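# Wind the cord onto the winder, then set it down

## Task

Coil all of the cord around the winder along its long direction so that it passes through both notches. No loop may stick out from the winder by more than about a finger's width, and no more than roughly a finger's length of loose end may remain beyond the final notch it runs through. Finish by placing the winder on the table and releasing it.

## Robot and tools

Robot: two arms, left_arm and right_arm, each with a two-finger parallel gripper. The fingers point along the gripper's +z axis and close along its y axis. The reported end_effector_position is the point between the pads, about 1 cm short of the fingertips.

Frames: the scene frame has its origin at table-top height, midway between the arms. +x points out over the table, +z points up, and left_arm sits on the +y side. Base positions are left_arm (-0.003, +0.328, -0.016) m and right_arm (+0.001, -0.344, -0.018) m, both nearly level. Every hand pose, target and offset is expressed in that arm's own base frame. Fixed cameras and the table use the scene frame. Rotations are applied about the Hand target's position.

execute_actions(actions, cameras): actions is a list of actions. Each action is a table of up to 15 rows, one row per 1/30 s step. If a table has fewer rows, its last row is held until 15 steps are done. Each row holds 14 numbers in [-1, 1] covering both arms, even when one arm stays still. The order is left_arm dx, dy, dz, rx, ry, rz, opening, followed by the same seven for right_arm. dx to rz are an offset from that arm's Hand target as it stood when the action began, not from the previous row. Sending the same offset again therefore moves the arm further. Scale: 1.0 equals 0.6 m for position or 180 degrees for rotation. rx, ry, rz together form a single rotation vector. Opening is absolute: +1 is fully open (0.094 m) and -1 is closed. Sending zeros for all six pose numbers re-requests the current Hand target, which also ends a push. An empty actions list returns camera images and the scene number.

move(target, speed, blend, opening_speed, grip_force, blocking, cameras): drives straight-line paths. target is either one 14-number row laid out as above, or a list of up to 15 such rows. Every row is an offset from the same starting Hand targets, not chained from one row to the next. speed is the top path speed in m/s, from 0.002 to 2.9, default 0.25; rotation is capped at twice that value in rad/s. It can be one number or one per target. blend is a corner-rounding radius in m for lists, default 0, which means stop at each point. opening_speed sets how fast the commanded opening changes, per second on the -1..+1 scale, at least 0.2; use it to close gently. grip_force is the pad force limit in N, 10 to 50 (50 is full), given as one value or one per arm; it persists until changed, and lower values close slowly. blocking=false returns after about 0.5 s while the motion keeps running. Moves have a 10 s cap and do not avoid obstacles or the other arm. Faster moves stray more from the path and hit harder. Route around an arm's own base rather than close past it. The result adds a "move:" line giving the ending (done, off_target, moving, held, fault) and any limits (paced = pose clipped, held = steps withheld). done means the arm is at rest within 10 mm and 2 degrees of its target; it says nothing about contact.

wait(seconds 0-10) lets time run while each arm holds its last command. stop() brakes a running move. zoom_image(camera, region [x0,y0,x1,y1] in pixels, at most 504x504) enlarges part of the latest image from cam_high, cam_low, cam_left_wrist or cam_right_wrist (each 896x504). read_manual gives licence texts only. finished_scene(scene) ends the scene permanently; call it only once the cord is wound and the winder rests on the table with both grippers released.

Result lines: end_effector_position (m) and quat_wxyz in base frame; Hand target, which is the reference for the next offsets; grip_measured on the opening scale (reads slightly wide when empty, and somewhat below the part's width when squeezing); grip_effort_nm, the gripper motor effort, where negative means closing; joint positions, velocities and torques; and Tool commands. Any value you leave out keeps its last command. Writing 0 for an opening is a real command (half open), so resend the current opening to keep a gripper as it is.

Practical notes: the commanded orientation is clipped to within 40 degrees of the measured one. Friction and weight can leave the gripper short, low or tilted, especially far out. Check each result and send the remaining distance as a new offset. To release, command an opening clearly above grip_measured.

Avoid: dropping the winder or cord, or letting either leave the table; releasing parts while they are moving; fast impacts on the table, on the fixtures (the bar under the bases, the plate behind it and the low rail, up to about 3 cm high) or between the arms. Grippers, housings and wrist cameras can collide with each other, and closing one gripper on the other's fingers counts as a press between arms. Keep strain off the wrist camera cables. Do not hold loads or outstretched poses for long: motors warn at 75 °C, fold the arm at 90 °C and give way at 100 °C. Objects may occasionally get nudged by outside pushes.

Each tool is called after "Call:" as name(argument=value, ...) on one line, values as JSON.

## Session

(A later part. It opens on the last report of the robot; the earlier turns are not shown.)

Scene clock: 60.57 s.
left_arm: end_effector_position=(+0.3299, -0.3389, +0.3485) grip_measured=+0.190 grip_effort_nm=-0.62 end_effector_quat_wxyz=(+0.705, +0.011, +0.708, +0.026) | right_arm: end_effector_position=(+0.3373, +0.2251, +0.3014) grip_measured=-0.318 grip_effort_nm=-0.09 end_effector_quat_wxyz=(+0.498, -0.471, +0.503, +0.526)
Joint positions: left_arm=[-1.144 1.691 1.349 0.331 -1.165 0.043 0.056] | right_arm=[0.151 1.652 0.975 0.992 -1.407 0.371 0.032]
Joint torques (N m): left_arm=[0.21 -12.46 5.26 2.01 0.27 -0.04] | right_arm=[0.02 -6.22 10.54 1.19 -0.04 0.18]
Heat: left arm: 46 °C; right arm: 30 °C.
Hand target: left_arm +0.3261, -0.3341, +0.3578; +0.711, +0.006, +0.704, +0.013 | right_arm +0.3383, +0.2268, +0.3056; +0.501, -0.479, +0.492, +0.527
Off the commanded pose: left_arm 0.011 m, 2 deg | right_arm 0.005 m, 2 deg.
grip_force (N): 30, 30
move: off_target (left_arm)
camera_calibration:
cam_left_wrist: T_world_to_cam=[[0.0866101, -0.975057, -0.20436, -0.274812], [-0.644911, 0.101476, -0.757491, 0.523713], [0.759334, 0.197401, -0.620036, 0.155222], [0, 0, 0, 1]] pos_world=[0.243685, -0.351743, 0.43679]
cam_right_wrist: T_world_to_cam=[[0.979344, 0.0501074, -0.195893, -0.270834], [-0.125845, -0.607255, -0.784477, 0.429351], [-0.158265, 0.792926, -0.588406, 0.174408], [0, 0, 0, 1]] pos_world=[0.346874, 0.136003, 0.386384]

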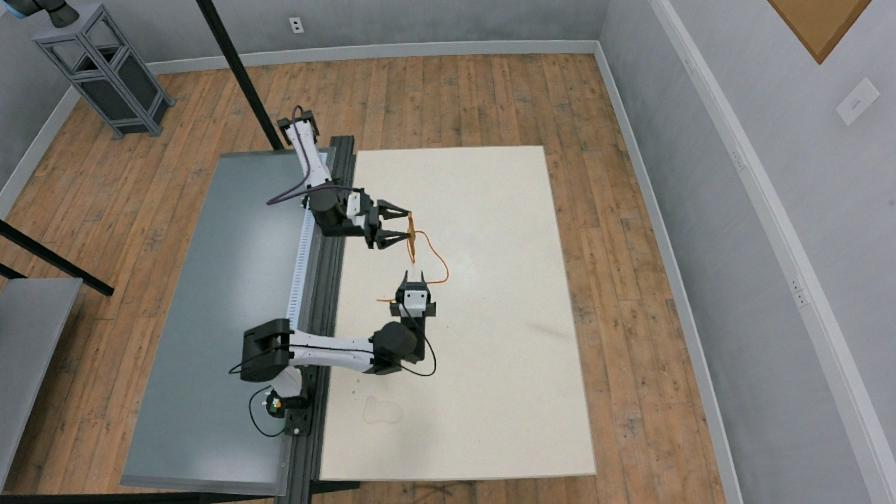

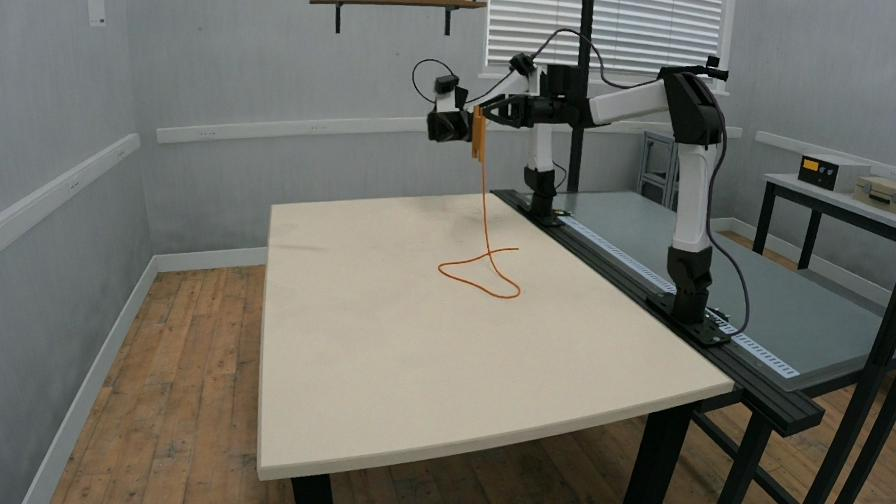

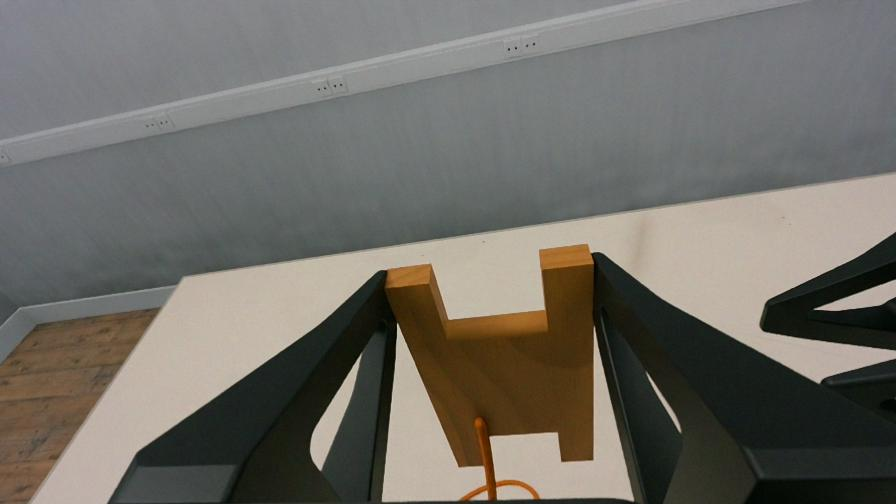

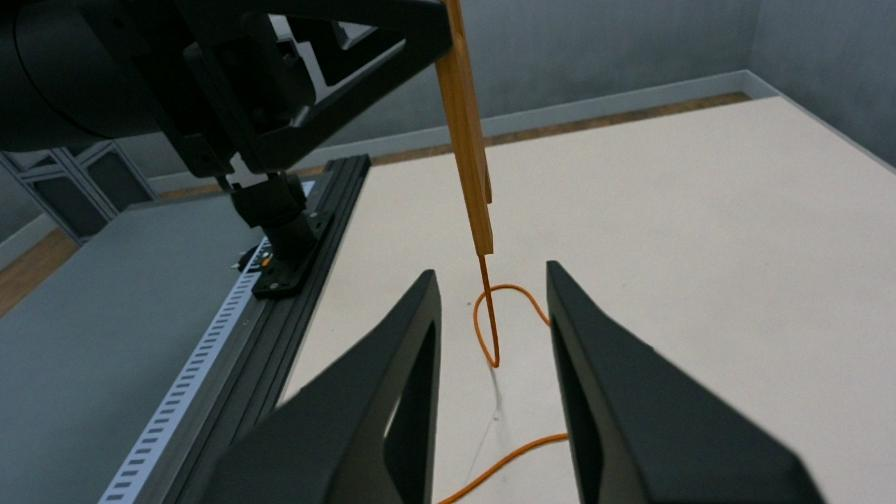

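Call:
execute_actions(actions=[], cameras=["all"])

Scene clock: 61.97 s.
left_arm: end_effector_position=(+0.3299, -0.3389, +0.3485) grip_measured=+0.190 grip_effort_nm=-0.62 end_effector_quat_wxyz=(+0.705, +0.011, +0.708, +0.026) | right_arm: end_effector_position=(+0.3373, +0.2251, +0.3015) grip_measured=-0.318 grip_effort_nm=-0.09 end_effector_quat_wxyz=(+0.498, -0.471, +0.503, +0.526)
Joint positions: left_arm=[-1.144 1.691 1.349 0.331 -1.165 0.043 0.056] | right_arm=[0.151 1.652 0.975 0.993 -1.407 0.371 0.032]
Joint velocities: within noise
Joint torques (N m): left_arm=[0.21 -12.49 5.27 2.02 0.28 -0.02] | right_arm=[0.02 -6.2 10.55 1.2 -0.04 0.18]
Heat: left arm: 46 °C; right arm: 30 °C.
Hand target: left_arm +0.3261, -0.3341, +0.3578; +0.711, +0.006, +0.704, +0.013 | right_arm +0.3383, +0.2268, +0.3056; +0.501, -0.479, +0.492, +0.527
Tool commands: left_gripper/opening=+0.08 right_gripper/opening=-0.32
Off the commanded pose: left_arm 0.011 m, 2 deg | right_arm 0.005 m, 2 deg.
grip_force (N): 30, 30
camera_calibration:
cam_left_wrist: T_world_to_cam=[[0.0866101, -0.975057, -0.20436, -0.274812], [-0.644911, 0.101476, -0.757491, 0.523713], [0.759334, 0.197401, -0.620036, 0.155222], [0, 0, 0, 1]] pos_world=[0.243685, -0.351743, 0.43679]
cam_right_wrist: T_world_to_cam=[[0.979416, 0.0501405, -0.195525, -0.270888], [-0.125548, -0.607168, -0.784592, 0.429346], [-0.158056, 0.79299, -0.588375, 0.174358], [0, 0, 0, 1]] pos_world=[0.346774, 0.136003, 0.386484]

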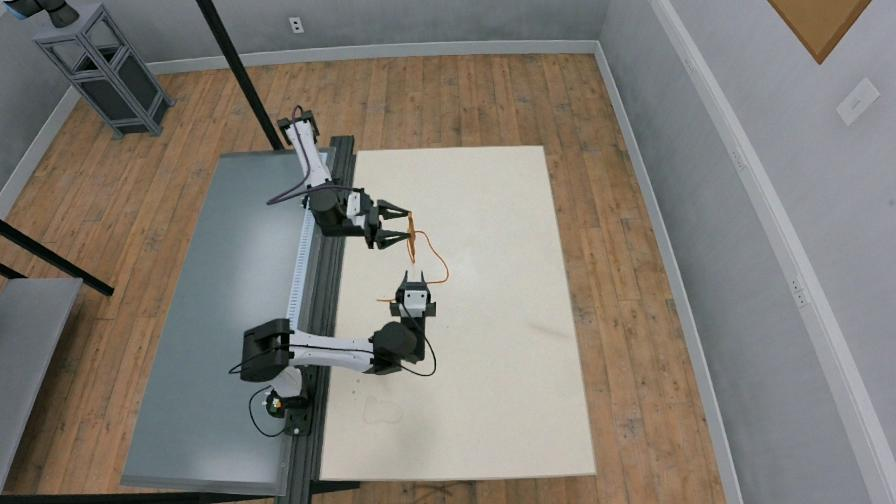

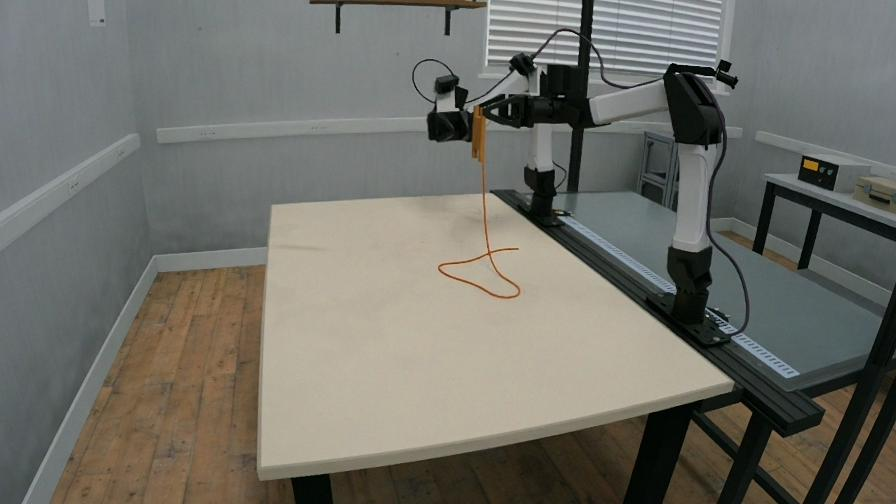

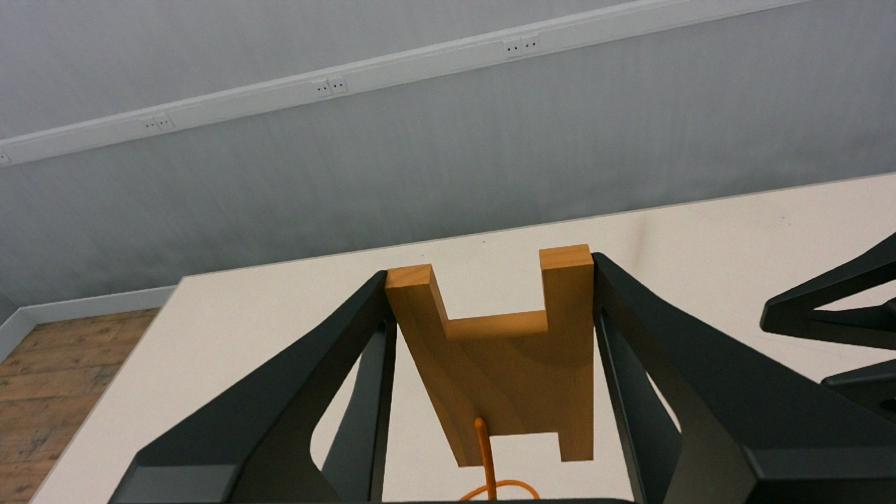

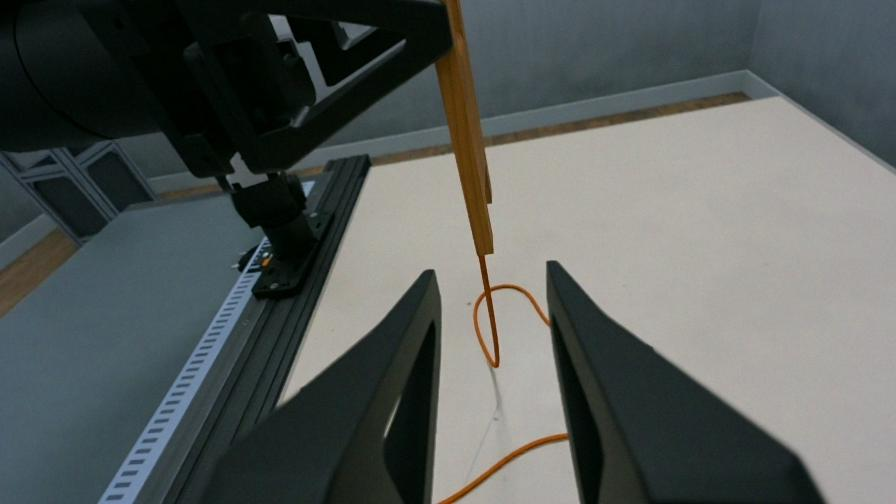

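Call:
zoom_image(camera="cam_right_wrist", region=[380, 0, 600, 300])

Scaled by 1.680 from the camera's 896x504 image, which has a finer 1280x720 frame.

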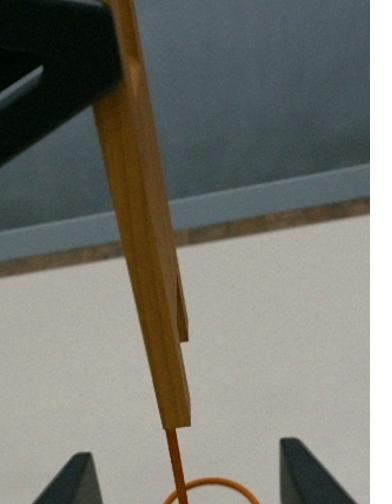

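Call:
move(target=[[0, 0, 0, 0, 0, 0, 0.08, -0.0138, 0.0748, 0.0073, 0, 0, 0, -0.32], [0, 0, 0, 0, 0, 0, 0.08, -0.0138, 0.1352, 0.0145, 0, 0, 0, -0.32]], speed=0.15, blend=[0.01, 0], cameras=["all"])

Scene clock: 72.30 s.
left_arm: end_effector_position=(+0.3314, -0.3311, +0.3501) grip_measured=+0.190 grip_effort_nm=-0.62 end_effector_quat_wxyz=(+0.705, +0.003, +0.708, +0.041) | right_arm: end_effector_position=(+0.3194, +0.3025, +0.3062) grip_measured=-0.319 grip_effort_nm=-0.08 end_effector_quat_wxyz=(+0.487, -0.485, +0.490, +0.536)
Joint positions: left_arm=[-1.137 1.686 1.348 0.331 -1.192 0.056 0.056] | right_arm=[0.375 1.655 1.052 0.748 -1.235 0.191 0.032]
Joint torques (N m): left_arm=[-0.38 -11.97 5.34 2.02 0.57 -0.18] | right_arm=[0.4 -6.31 12.89 1.08 0.36 0.05]
Heat: left arm: 48 °C; right arm: 29 °C.
Hand target: left_arm +0.3261, -0.3342, +0.3579; +0.711, +0.006, +0.704, +0.013 | right_arm +0.3300, +0.3079, +0.3144; +0.501, -0.480, +0.492, +0.527
Off the commanded pose: left_arm 0.010 m, 3 deg | right_arm 0.014 m, 2 deg.
grip_force (N): 30, 30
move: off_target (left_arm, right_arm)
camera_calibration:
cam_left_wrist: T_world_to_cam=[[0.119068, -0.969738, -0.213146, -0.272927], [-0.647114, 0.087022, -0.75741, 0.521062], [0.753038, 0.228113, -0.61717, 0.164796], [0, 0, 0, 1]] pos_world=[0.245586, -0.347603, 0.438191]
cam_right_wrist: T_world_to_cam=[[0.977272, 0.0955698, -0.189225, -0.271354], [-0.0916928, -0.614233, -0.78378, 0.468855], [-0.191134, 0.783316, -0.591509, 0.12737], [0, 0, 0, 1]] pos_world=[0.332522, 0.214148, 0.391473]

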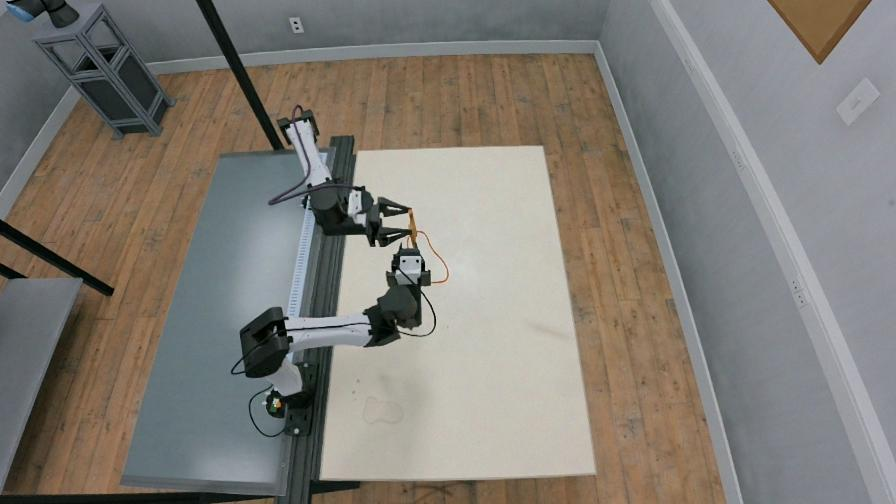

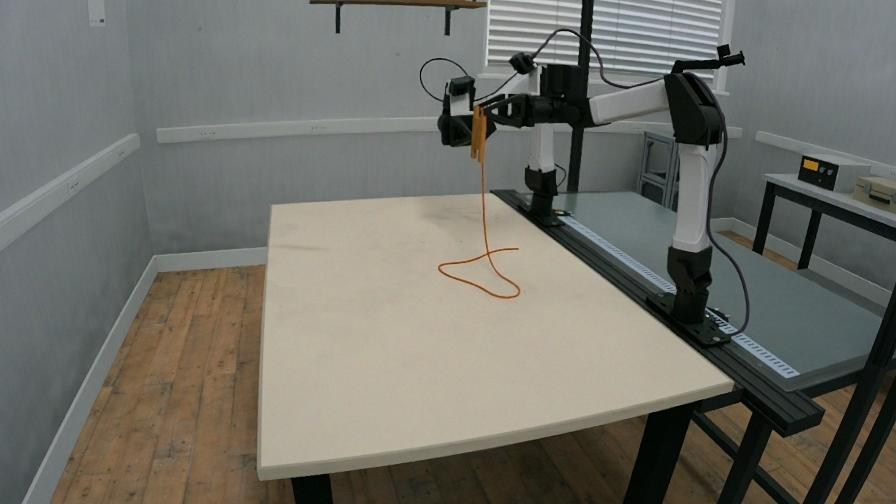

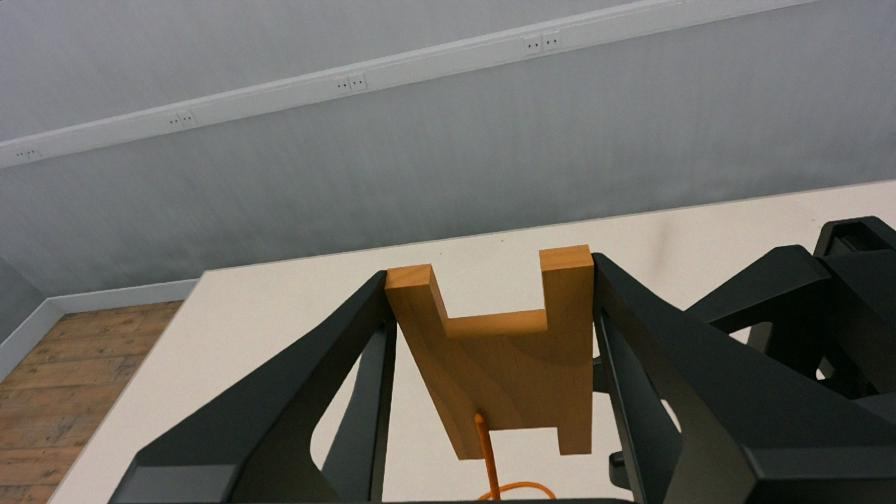

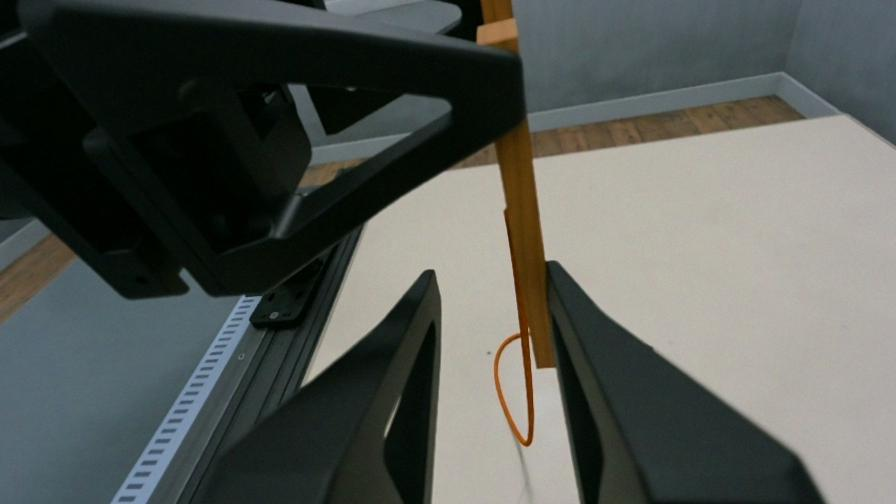

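Call:
zoom_image(camera="cam_right_wrist", region=[380, 0, 680, 400])

Call:
zoom_image(camera="cam_left_wrist", region=[400, 220, 896, 504])

Call:
zoom_image(camera="cam_low", region=[400, 40, 640, 220])

Scaled by 1.260 from the camera's 896x504 image, which has a finer 1280x720 frame.

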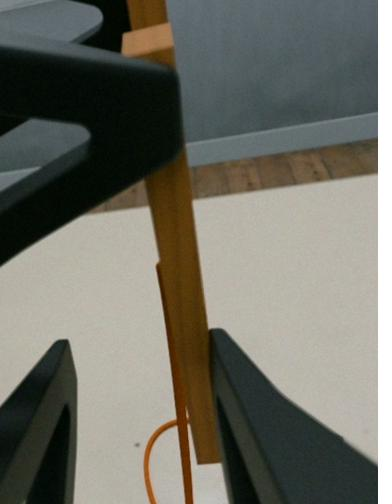

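Scaled by 1.016 from the camera's 896x504 image, which has a finer 1280x720 frame.

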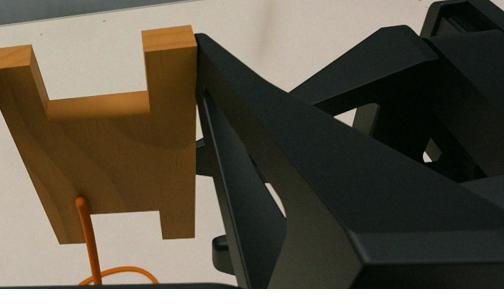

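Scaled by 2.100 from the camera's 896x504 image, which has a finer 1280x720 frame.

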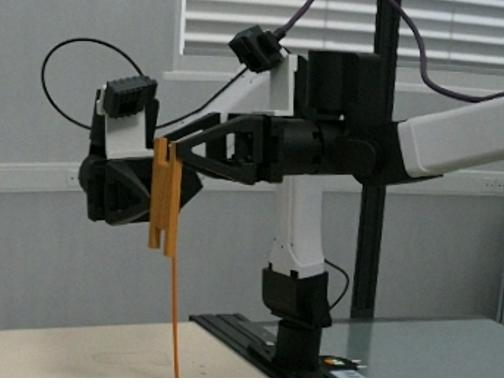

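Call:
move(target=[0, 0, 0, 0, 0, 0, 0.08, 0.005, -0.0467, 0.005, 0, 0, 0, -0.32], speed=0.15, cameras=["cam_right_wrist", "cam_left_wrist"])

Scene clock: 77.83 s.
left_arm: end_effector_position=(+0.3310, -0.3363, +0.3502) grip_measured=+0.190 grip_effort_nm=-0.62 end_effector_quat_wxyz=(+0.706, +0.012, +0.708, +0.031) | right_arm: end_effector_position=(+0.3329, +0.2826, +0.3055) grip_measured=-0.319 grip_effort_nm=-0.07 end_effector_quat_wxyz=(+0.490, -0.472, +0.505, +0.531)
Joint positions: left_arm=[-1.139 1.686 1.348 0.332 -1.166 0.056 0.056] | right_arm=[0.315 1.655 1.052 0.748 -1.259 0.211 0.032]
Joint torques (N m): left_arm=[-0.2 -11.92 5.35 2.02 0.3 -0.17] | right_arm=[-1.16 -8.42 10.84 1.34 -0.14 0.18]
Heat: left arm: 48 °C; right arm: 30 °C.
Hand target: left_arm +0.3261, -0.3341, +0.3579; +0.711, +0.006, +0.704, +0.013 | right_arm +0.3331, +0.2799, +0.3173; +0.501, -0.479, +0.492, +0.526
Off the commanded pose: left_arm 0.009 m, 2 deg | right_arm 0.012 m, 2 deg.
grip_force (N): 30, 30
move: off_target (right_arm)
camera_calibration:
cam_left_wrist: T_world_to_cam=[[0.0920289, -0.972843, -0.212382, -0.270155], [-0.644349, 0.104431, -0.757567, 0.526274], [0.759174, 0.206567, -0.61724, 0.157119], [0, 0, 0, 1]] pos_world=[0.244685, -0.350234, 0.438292]
cam_right_wrist: T_world_to_cam=[[0.976205, 0.0600008, -0.208384, -0.266553], [-0.128606, -0.613528, -0.77913, 0.468006], [-0.174598, 0.78739, -0.591212, 0.138357], [0, 0, 0, 1]] pos_world=[0.344555, 0.194188, 0.390891]
Images, in order (width x height): cam_left_wrist 896x504, cam_right_wrist 896x504.

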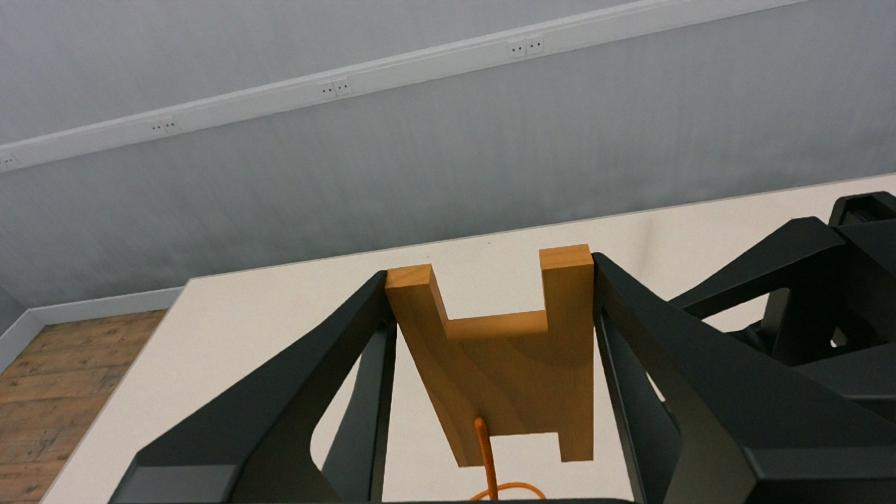

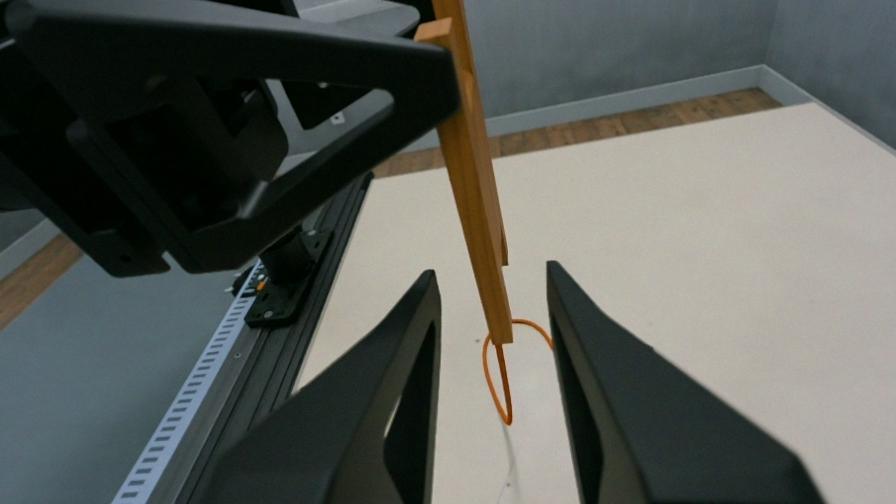

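Call:
zoom_image(camera="cam_right_wrist", region=[400, 100, 600, 360])

Scaled by 1.938 from the camera's 896x504 image, which has a finer 1280x720 frame.

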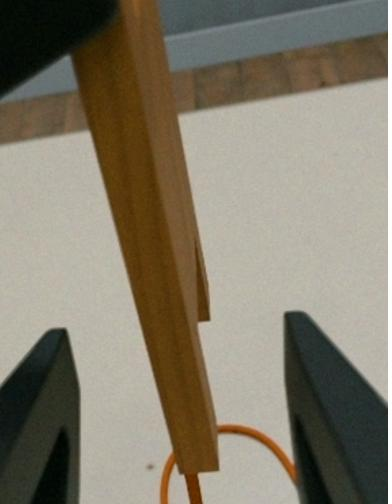

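Call:
move(target=[0, 0, 0, 0, 0, 0, 0.08, -0.0075, 0.003, 0.016, 0, 0, 0, -0.32], speed=0.1, cameras=[])

Scene clock: 80.73 s.
left_arm: end_effector_position=(+0.3310, -0.3364, +0.3502) grip_measured=+0.190 grip_effort_nm=-0.62 end_effector_quat_wxyz=(+0.706, +0.012, +0.708, +0.031) | right_arm: end_effector_position=(+0.3332, +0.2827, +0.3033) grip_measured=-0.319 grip_effort_nm=-0.07 end_effector_quat_wxyz=(+0.484, -0.469, +0.510, +0.534)
Joint positions: left_arm=[-1.139 1.686 1.348 0.332 -1.166 0.056 0.056] | right_arm=[0.315 1.655 1.052 0.73 -1.26 0.212 0.032]
Joint torques (N m): left_arm=[-0.2 -11.95 5.35 2.03 0.29 -0.17] | right_arm=[-0.25 -10.95 11.84 1.17 -0.07 0.16]
Heat: left arm: 47 °C; right arm: 30 °C.
Hand target: left_arm +0.3261, -0.3342, +0.3579; +0.711, +0.006, +0.704, +0.013 | right_arm +0.3286, +0.2817, +0.3269; +0.501, -0.479, +0.492, +0.527
Off the commanded pose: left_arm 0.009 m, 2 deg | right_arm 0.024 m, 3 deg.
grip_force (N): 30, 30
move: off_target (right_arm)
No camera images: "cameras" was empty.

Call:
move(target=[0, 0, 0, 0, 0, 0, 0.08, 0, 0, 0.02, 0, 0, 0, -0.32], speed=0.25, cameras=[])

Scene clock: 82.60 s.
left_arm: end_effector_position=(+0.3310, -0.3364, +0.3502) grip_measured=+0.190 grip_effort_nm=-0.62 end_effector_quat_wxyz=(+0.706, +0.012, +0.708, +0.031) | right_arm: end_effector_position=(+0.3324, +0.2825, +0.3124) grip_measured=-0.319 grip_effort_nm=-0.07 end_effector_quat_wxyz=(+0.481, -0.467, +0.513, +0.535)
Joint positions: left_arm=[-1.139 1.686 1.348 0.332 -1.166 0.056 0.056] | right_arm=[0.315 1.639 1.076 0.683 -1.26 0.215 0.032]
Joint torques (N m): left_arm=[-0.18 -11.93 5.35 2.02 0.29 -0.17] | right_arm=[-0.27 -10.62 12.96 1.18 -0.08 0.14]
Heat: left arm: 47 °C; right arm: 31 °C.
Hand target: left_arm +0.3261, -0.3342, +0.3579; +0.711, +0.006, +0.704, +0.013 | right_arm +0.3286, +0.2817, +0.3389; +0.501, -0.479, +0.492, +0.527
Off the commanded pose: left_arm 0.009 m, 2 deg | right_arm 0.027 m, 4 deg.
grip_force (N): 30, 30
move: off_target (right_arm)
No camera images: "cameras" was empty.

Call:
move(target=[0, 0, 0, 0, 0, 0, 0.08, 0.009, 0.0508, 0, 0, -0.0206, 0, -0.32], speed=0.1, cameras=["cam_right_wrist", "cam_left_wrist"])

Scene clock: 84.87 s.
left_arm: end_effector_position=(+0.3309, -0.3362, +0.3512) grip_measured=+0.190 grip_effort_nm=-0.62 end_effector_quat_wxyz=(+0.706, +0.010, +0.707, +0.029) | right_arm: end_effector_position=(+0.3274, +0.3090, +0.3267) grip_measured=-0.319 grip_effort_nm=-0.07 end_effector_quat_wxyz=(+0.502, -0.494, +0.484, +0.520)
Joint positions: left_arm=[-1.139 1.685 1.348 0.337 -1.166 0.055 0.056] | right_arm=[0.387 1.653 1.147 0.63 -1.209 0.123 0.032]
Joint torques (N m): left_arm=[-0.18 -11.89 5.3 1.98 0.29 -0.16] | right_arm=[-0.03 -6.87 13.45 1.21 0.11 0.04]
Heat: left arm: 48 °C; right arm: 31 °C.
Hand target: left_arm +0.3261, -0.3341, +0.3579; +0.711, +0.006, +0.703, +0.013 | right_arm +0.3339, +0.3122, +0.3390; +0.516, -0.496, +0.476, +0.511
Off the commanded pose: left_arm 0.008 m, 2 deg | right_arm 0.014 m, 2 deg.
grip_force (N): 30, 30
move: off_target (right_arm)
camera_calibration:
cam_left_wrist: T_world_to_cam=[[0.0921708, -0.97404, -0.206764, -0.272276], [-0.642513, 0.100457, -0.759661, 0.525784], [0.760711, 0.202867, -0.616574, 0.155818], [0, 0, 0, 1]] pos_world=[0.244386, -0.349636, 0.439194]
cam_right_wrist: T_world_to_cam=[[0.986327, 0.0775978, -0.145385, -0.287708], [-0.0673939, -0.615135, -0.785536, 0.482594], [-0.150388, 0.784594, -0.601495, 0.125439], [0, 0, 0, 1]] pos_world=[0.335163, 0.220767, 0.412718]
Images, in order (width x height): cam_left_wrist 896x504, cam_right_wrist 896x504.

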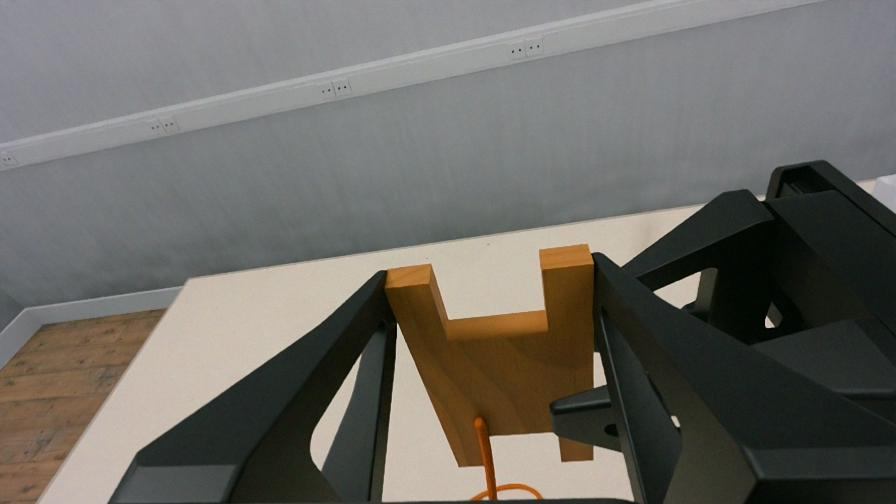

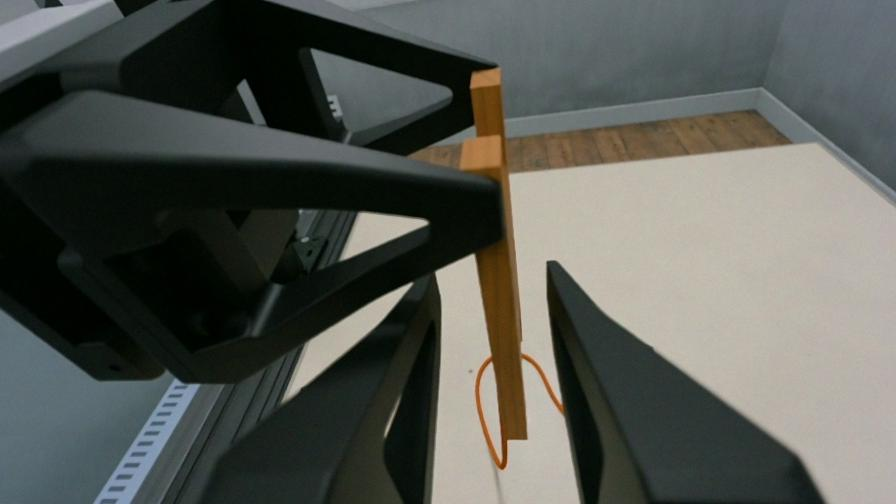

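Call:
move(target=[0, 0, 0, 0, 0, 0, 0.08, 0, 0, -0.045, 0, 0, 0, -0.32], speed=0.1, cameras=["cam_right_wrist", "cam_left_wrist"])

Scene clock: 86.67 s.
left_arm: end_effector_position=(+0.3309, -0.3362, +0.3512) grip_measured=+0.190 grip_effort_nm=-0.62 end_effector_quat_wxyz=(+0.706, +0.010, +0.707, +0.029) | right_arm: end_effector_position=(+0.3314, +0.3105, +0.3195) grip_measured=-0.319 grip_effort_nm=-0.07 end_effector_quat_wxyz=(+0.514, -0.500, +0.472, +0.513)
Joint positions: left_arm=[-1.139 1.685 1.348 0.337 -1.166 0.055 0.056] | right_arm=[0.387 1.684 1.132 0.706 -1.208 0.113 0.032]
Joint torques (N m): left_arm=[-0.17 -11.89 5.31 1.97 0.3 -0.16] | right_arm=[0.01 -7.01 7.3 1.38 0.12 0.09]
Heat: left arm: 48 °C; right arm: 31 °C.
Hand target: left_arm +0.3261, -0.3341, +0.3579; +0.711, +0.006, +0.703, +0.013 | right_arm +0.3340, +0.3122, +0.3119; +0.516, -0.496, +0.476, +0.511
Off the commanded pose: left_arm 0.008 m, 2 deg | right_arm 0.008 m, 1 deg.
grip_force (N): 30, 30
move: done
camera_calibration:
cam_left_wrist: T_world_to_cam=[[0.0921708, -0.97404, -0.206764, -0.272276], [-0.642513, 0.100457, -0.759661, 0.525784], [0.760711, 0.202867, -0.616574, 0.155818], [0, 0, 0, 1]] pos_world=[0.244386, -0.349636, 0.439194]
cam_right_wrist: T_world_to_cam=[[0.991367, 0.0776299, -0.105667, -0.307212], [-0.0373538, -0.605281, -0.795135, 0.468175], [-0.125684, 0.792218, -0.597156, 0.108494], [0, 0, 0, 1]] pos_world=[0.335684, 0.221275, 0.404588]
Images, in order (width x height): cam_left_wrist 896x504, cam_right_wrist 896x504.

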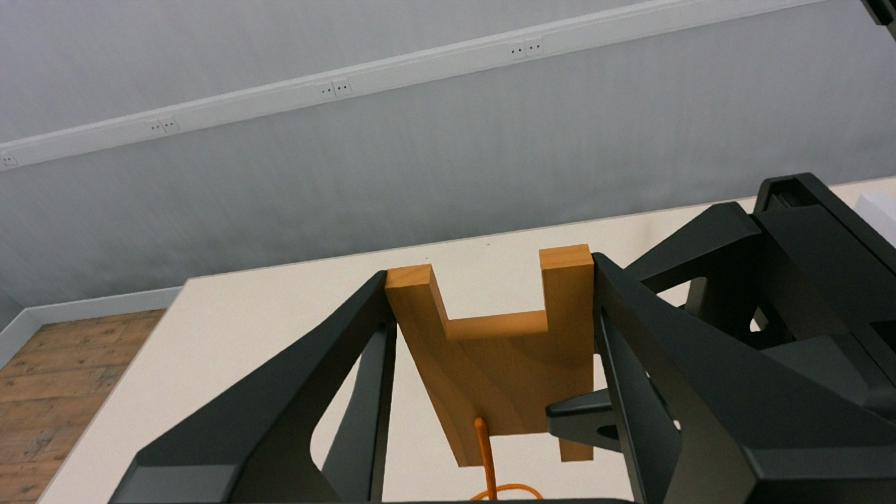

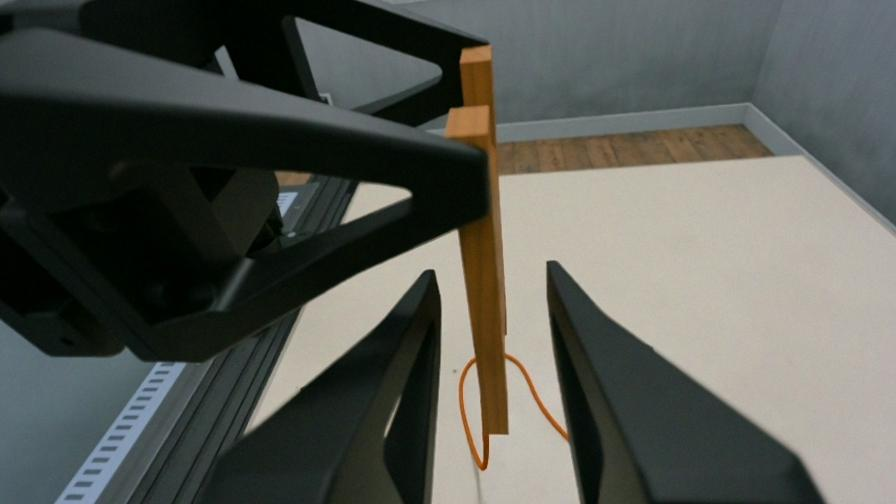

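Call:
zoom_image(camera="cam_left_wrist", region=[420, 230, 720, 500])

Call:
zoom_image(camera="cam_right_wrist", region=[380, 40, 620, 490])

Scaled by 1.680 from the camera's 896x504 image, which has a finer 1280x720 frame.

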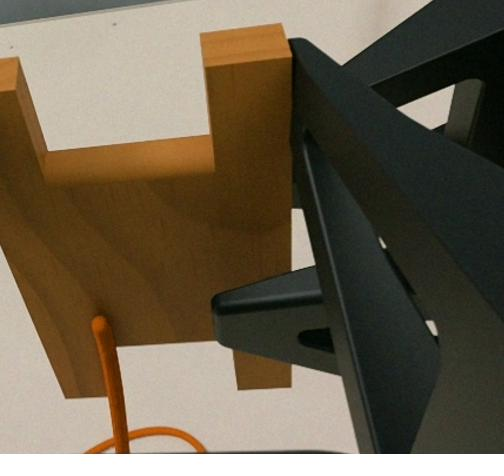

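Scaled by 1.120 from the camera's 896x504 image, which has a finer 1280x720 frame.

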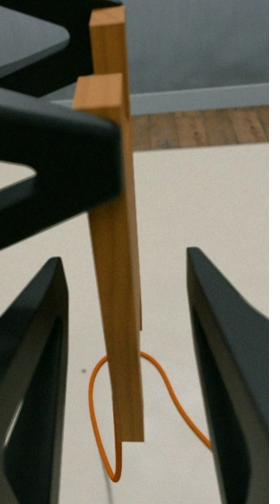

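Call:
move(target=[0, 0, 0, 0, 0, 0, 0.08, -0.0075, -0.015, -0.018, 0, 0, 0, -0.32], speed=0.1, cameras=["cam_right_wrist", "cam_left_wrist"])

Scene clock: 91.83 s.
left_arm: end_effector_position=(+0.3309, -0.3362, +0.3512) grip_measured=+0.190 grip_effort_nm=-0.62 end_effector_quat_wxyz=(+0.706, +0.010, +0.707, +0.029) | right_arm: end_effector_position=(+0.3277, +0.3076, +0.3046) grip_measured=-0.319 grip_effort_nm=-0.07 end_effector_quat_wxyz=(+0.514, -0.499, +0.474, +0.512)
Joint positions: left_arm=[-1.139 1.685 1.348 0.337 -1.166 0.055 0.056] | right_arm=[0.383 1.684 1.071 0.764 -1.208 0.113 0.032]
Joint torques (N m): left_arm=[-0.18 -11.89 5.29 1.97 0.29 -0.16] | right_arm=[-1.5 -7.94 7.16 1.4 -0.06 0.17]
Heat: left arm: 48 °C; right arm: 31 °C.
Hand target: left_arm +0.3261, -0.3341, +0.3579; +0.711, +0.006, +0.703, +0.013 | right_arm +0.3294, +0.3032, +0.3011; +0.516, -0.496, +0.476, +0.511
Off the commanded pose: left_arm 0.008 m, 2 deg | right_arm 0.006 m, 1 deg.
grip_force (N): 30, 30
move: done
camera_calibration:
cam_left_wrist: T_world_to_cam=[[0.0921708, -0.97404, -0.206764, -0.272276], [-0.642513, 0.100457, -0.759661, 0.525784], [0.760711, 0.202867, -0.616574, 0.155818], [0, 0, 0, 1]] pos_world=[0.244386, -0.349636, 0.439194]
cam_right_wrist: T_world_to_cam=[[0.99129, 0.0745048, -0.108592, -0.302938], [-0.0414628, -0.606077, -0.794324, 0.455734], [-0.124996, 0.791909, -0.59771, 0.10153], [0, 0, 0, 1]] pos_world=[0.331886, 0.218378, 0.38979]
Images, in order (width x height): cam_left_wrist 896x504, cam_right_wrist 896x504.

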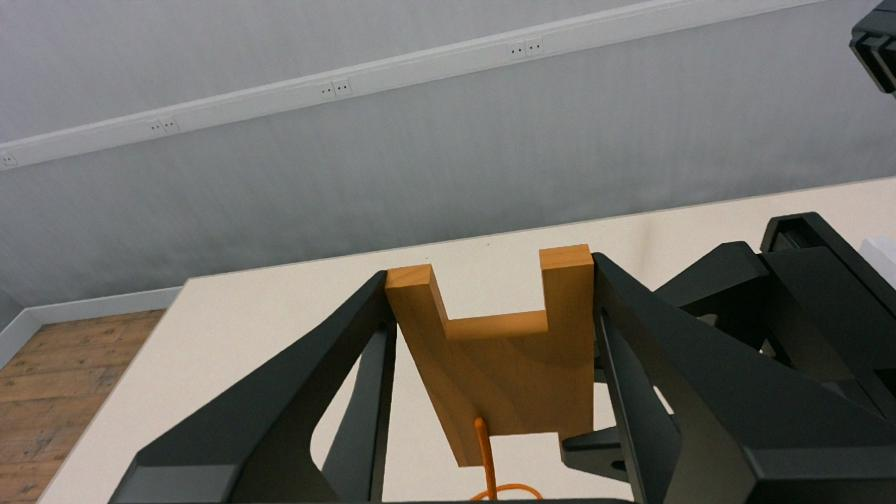

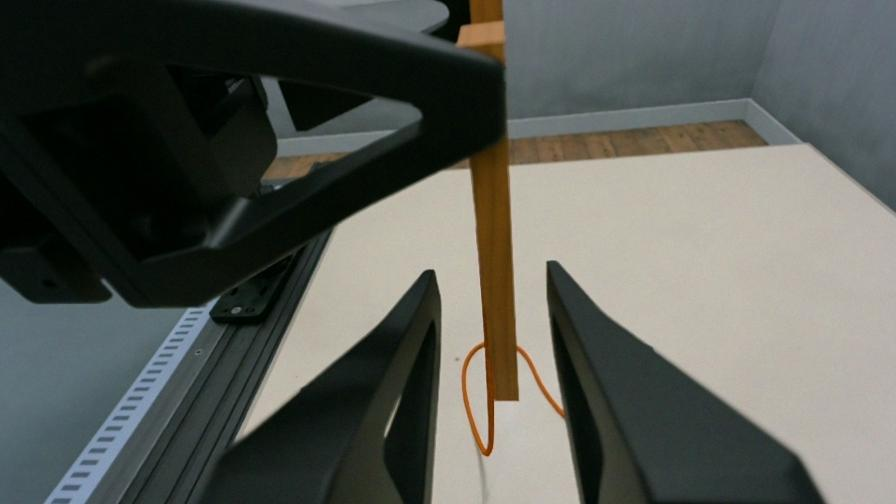

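Call:
move(target=[0, 0, 0, 0, 0, 0, 0.08, 0, 0, 0, 0, 0, 0, -0.97], cameras=["cam_right_wrist", "cam_left_wrist"])

Scene clock: 94.30 s.
left_arm: end_effector_position=(+0.3309, -0.3365, +0.3514) grip_measured=+0.190 grip_effort_nm=-0.62 end_effector_quat_wxyz=(+0.707, +0.010, +0.707, +0.028) | right_arm: end_effector_position=(+0.3294, +0.3065, +0.3049) grip_measured=-0.832 grip_effort_nm=-0.65 end_effector_quat_wxyz=(+0.515, -0.496, +0.476, +0.512)
Joint positions: left_arm=[-1.139 1.685 1.348 0.338 -1.164 0.053 0.056] | right_arm=[0.38 1.684 1.071 0.765 -1.204 0.118 0.008]
Joint torques (N m): left_arm=[-0.17 -11.88 5.29 1.97 0.27 -0.14] | right_arm=[-1.16 -7.94 7.15 1.4 -0.1 0.13]
Heat: left arm: 48 °C; right arm: 32 °C.
Hand target: left_arm +0.3261, -0.3341, +0.3579; +0.711, +0.006, +0.704, +0.013 | right_arm +0.3295, +0.3032, +0.3010; +0.516, -0.496, +0.476, +0.511
Off the commanded pose: left_arm 0.008 m, 2 deg | right_arm 0.005 m, 0 deg.
grip_force (N): 30, 30
move: done
camera_calibration:
cam_left_wrist: T_world_to_cam=[[0.0907435, -0.974721, -0.204169, -0.273189], [-0.642084, 0.0994499, -0.760157, 0.525611], [0.761245, 0.200073, -0.616828, 0.154865], [0, 0, 0, 1]] pos_world=[0.244386, -0.349539, 0.439295]
cam_right_wrist: T_world_to_cam=[[0.991373, 0.0676849, -0.112243, -0.301244], [-0.0486671, -0.605048, -0.7947, 0.457553], [-0.121702, 0.793307, -0.596534, 0.1009], [0, 0, 0, 1]] pos_world=[0.333192, 0.217186, 0.389995]
Images, in order (width x height): cam_left_wrist 896x504, cam_right_wrist 896x504.

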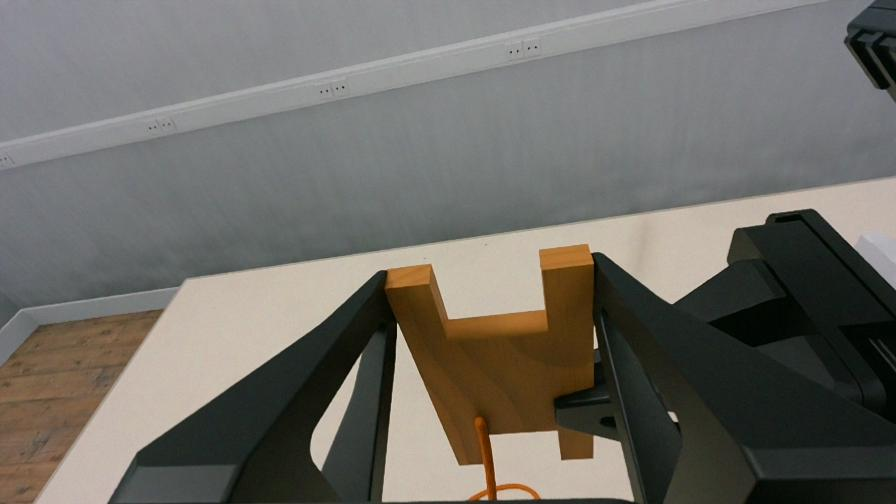

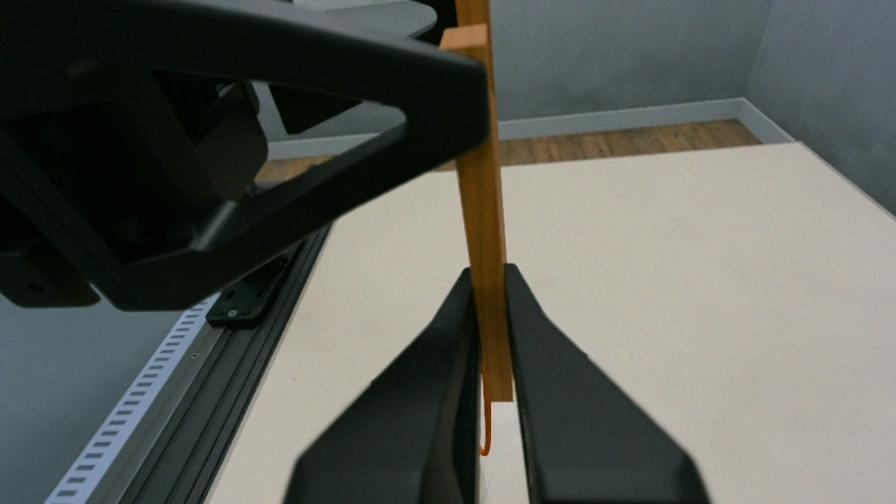

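Call:
move(target=[[0, 0, 0, 0, 0, 0, 0.38, 0, 0, 0, 0, 0, 0, -0.97], [-0.117, 0, 0, 0, 0, 0, 0.38, 0, 0, 0, 0, 0, 0, -0.97]], speed=0.2, cameras=["all"])

Scene clock: 100.77 s.
left_arm: end_effector_position=(+0.2586, -0.3416, +0.3520) grip_measured=+0.378 grip_effort_nm=0.13 end_effector_quat_wxyz=(+0.708, +0.014, +0.706, +0.019) | right_arm: end_effector_position=(+0.3292, +0.3065, +0.3048) grip_measured=-0.833 grip_effort_nm=-0.66 end_effector_quat_wxyz=(+0.515, -0.496, +0.476, +0.512)
Joint positions: left_arm=[-1.329 1.602 1.254 0.361 -1.335 0.06 0.065] | right_arm=[0.38 1.684 1.071 0.765 -1.205 0.118 0.008]
Joint torques (N m): left_arm=[0.13 -11.1 5.12 1.86 0.09 0] | right_arm=[-1.17 -7.92 7.16 1.39 -0.1 0.13]
Heat: left arm: 49 °C; right arm: 32 °C.
Hand target: left_arm +0.2559, -0.3341, +0.3578; +0.711, +0.006, +0.704, +0.013 | right_arm +0.3294, +0.3032, +0.3010; +0.516, -0.496, +0.476, +0.511
Off the commanded pose: left_arm 0.010 m, 1 deg | right_arm 0.005 m, 0 deg.
grip_force (N): 30, 30
move: done
camera_calibration:
cam_left_wrist: T_world_to_cam=[[0.0728093, -0.977567, -0.19764, -0.270218], [-0.637636, 0.106749, -0.762905, 0.482507], [0.766889, 0.181569, -0.61556, 0.203226], [0, 0, 0, 1]] pos_world=[0.171487, -0.352562, 0.439799]
cam_right_wrist: T_world_to_cam=[[0.991314, 0.0687775, -0.112103, -0.301416], [-0.0478586, -0.605289, -0.794566, 0.457277], [-0.122503, 0.793029, -0.59674, 0.101296], [0, 0, 0, 1]] pos_world=[0.333091, 0.217185, 0.389995]

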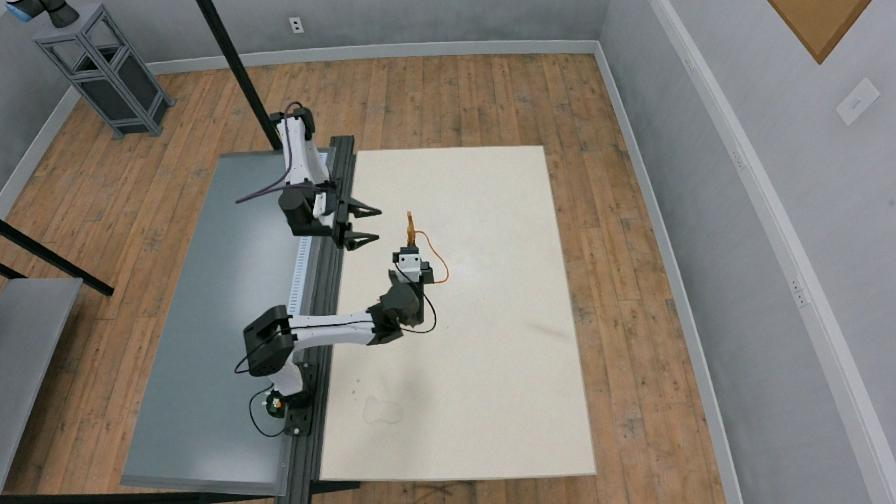

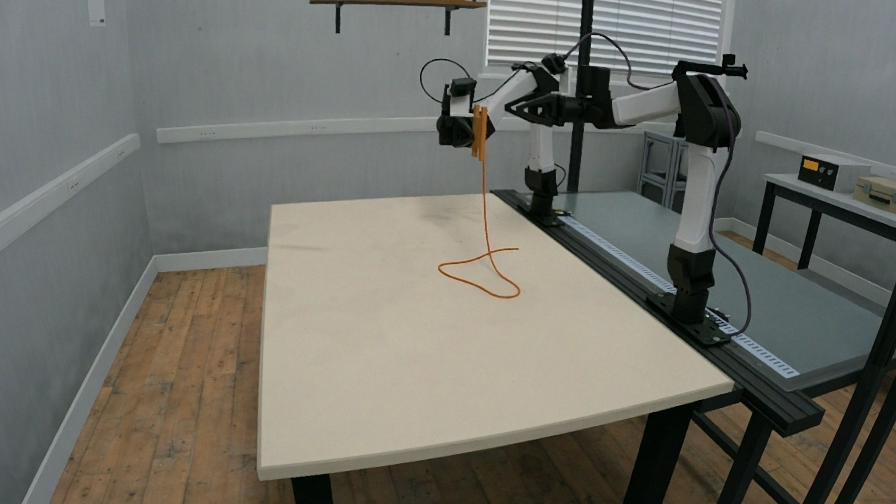

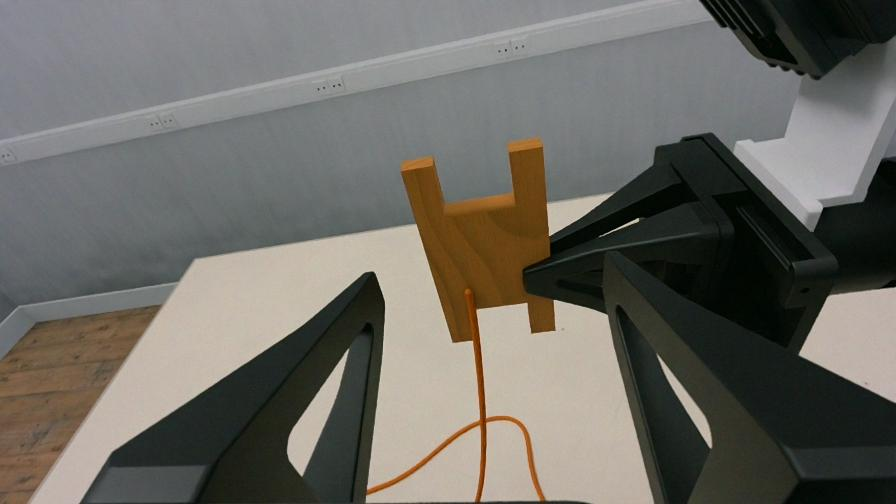

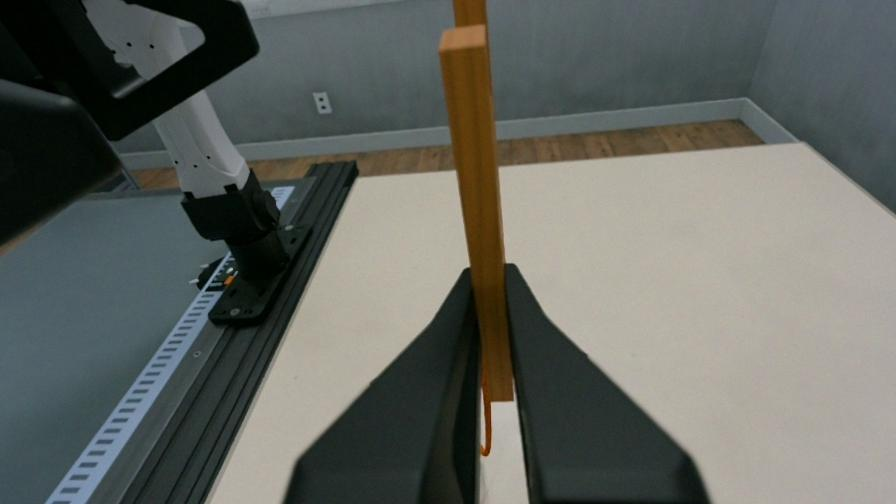

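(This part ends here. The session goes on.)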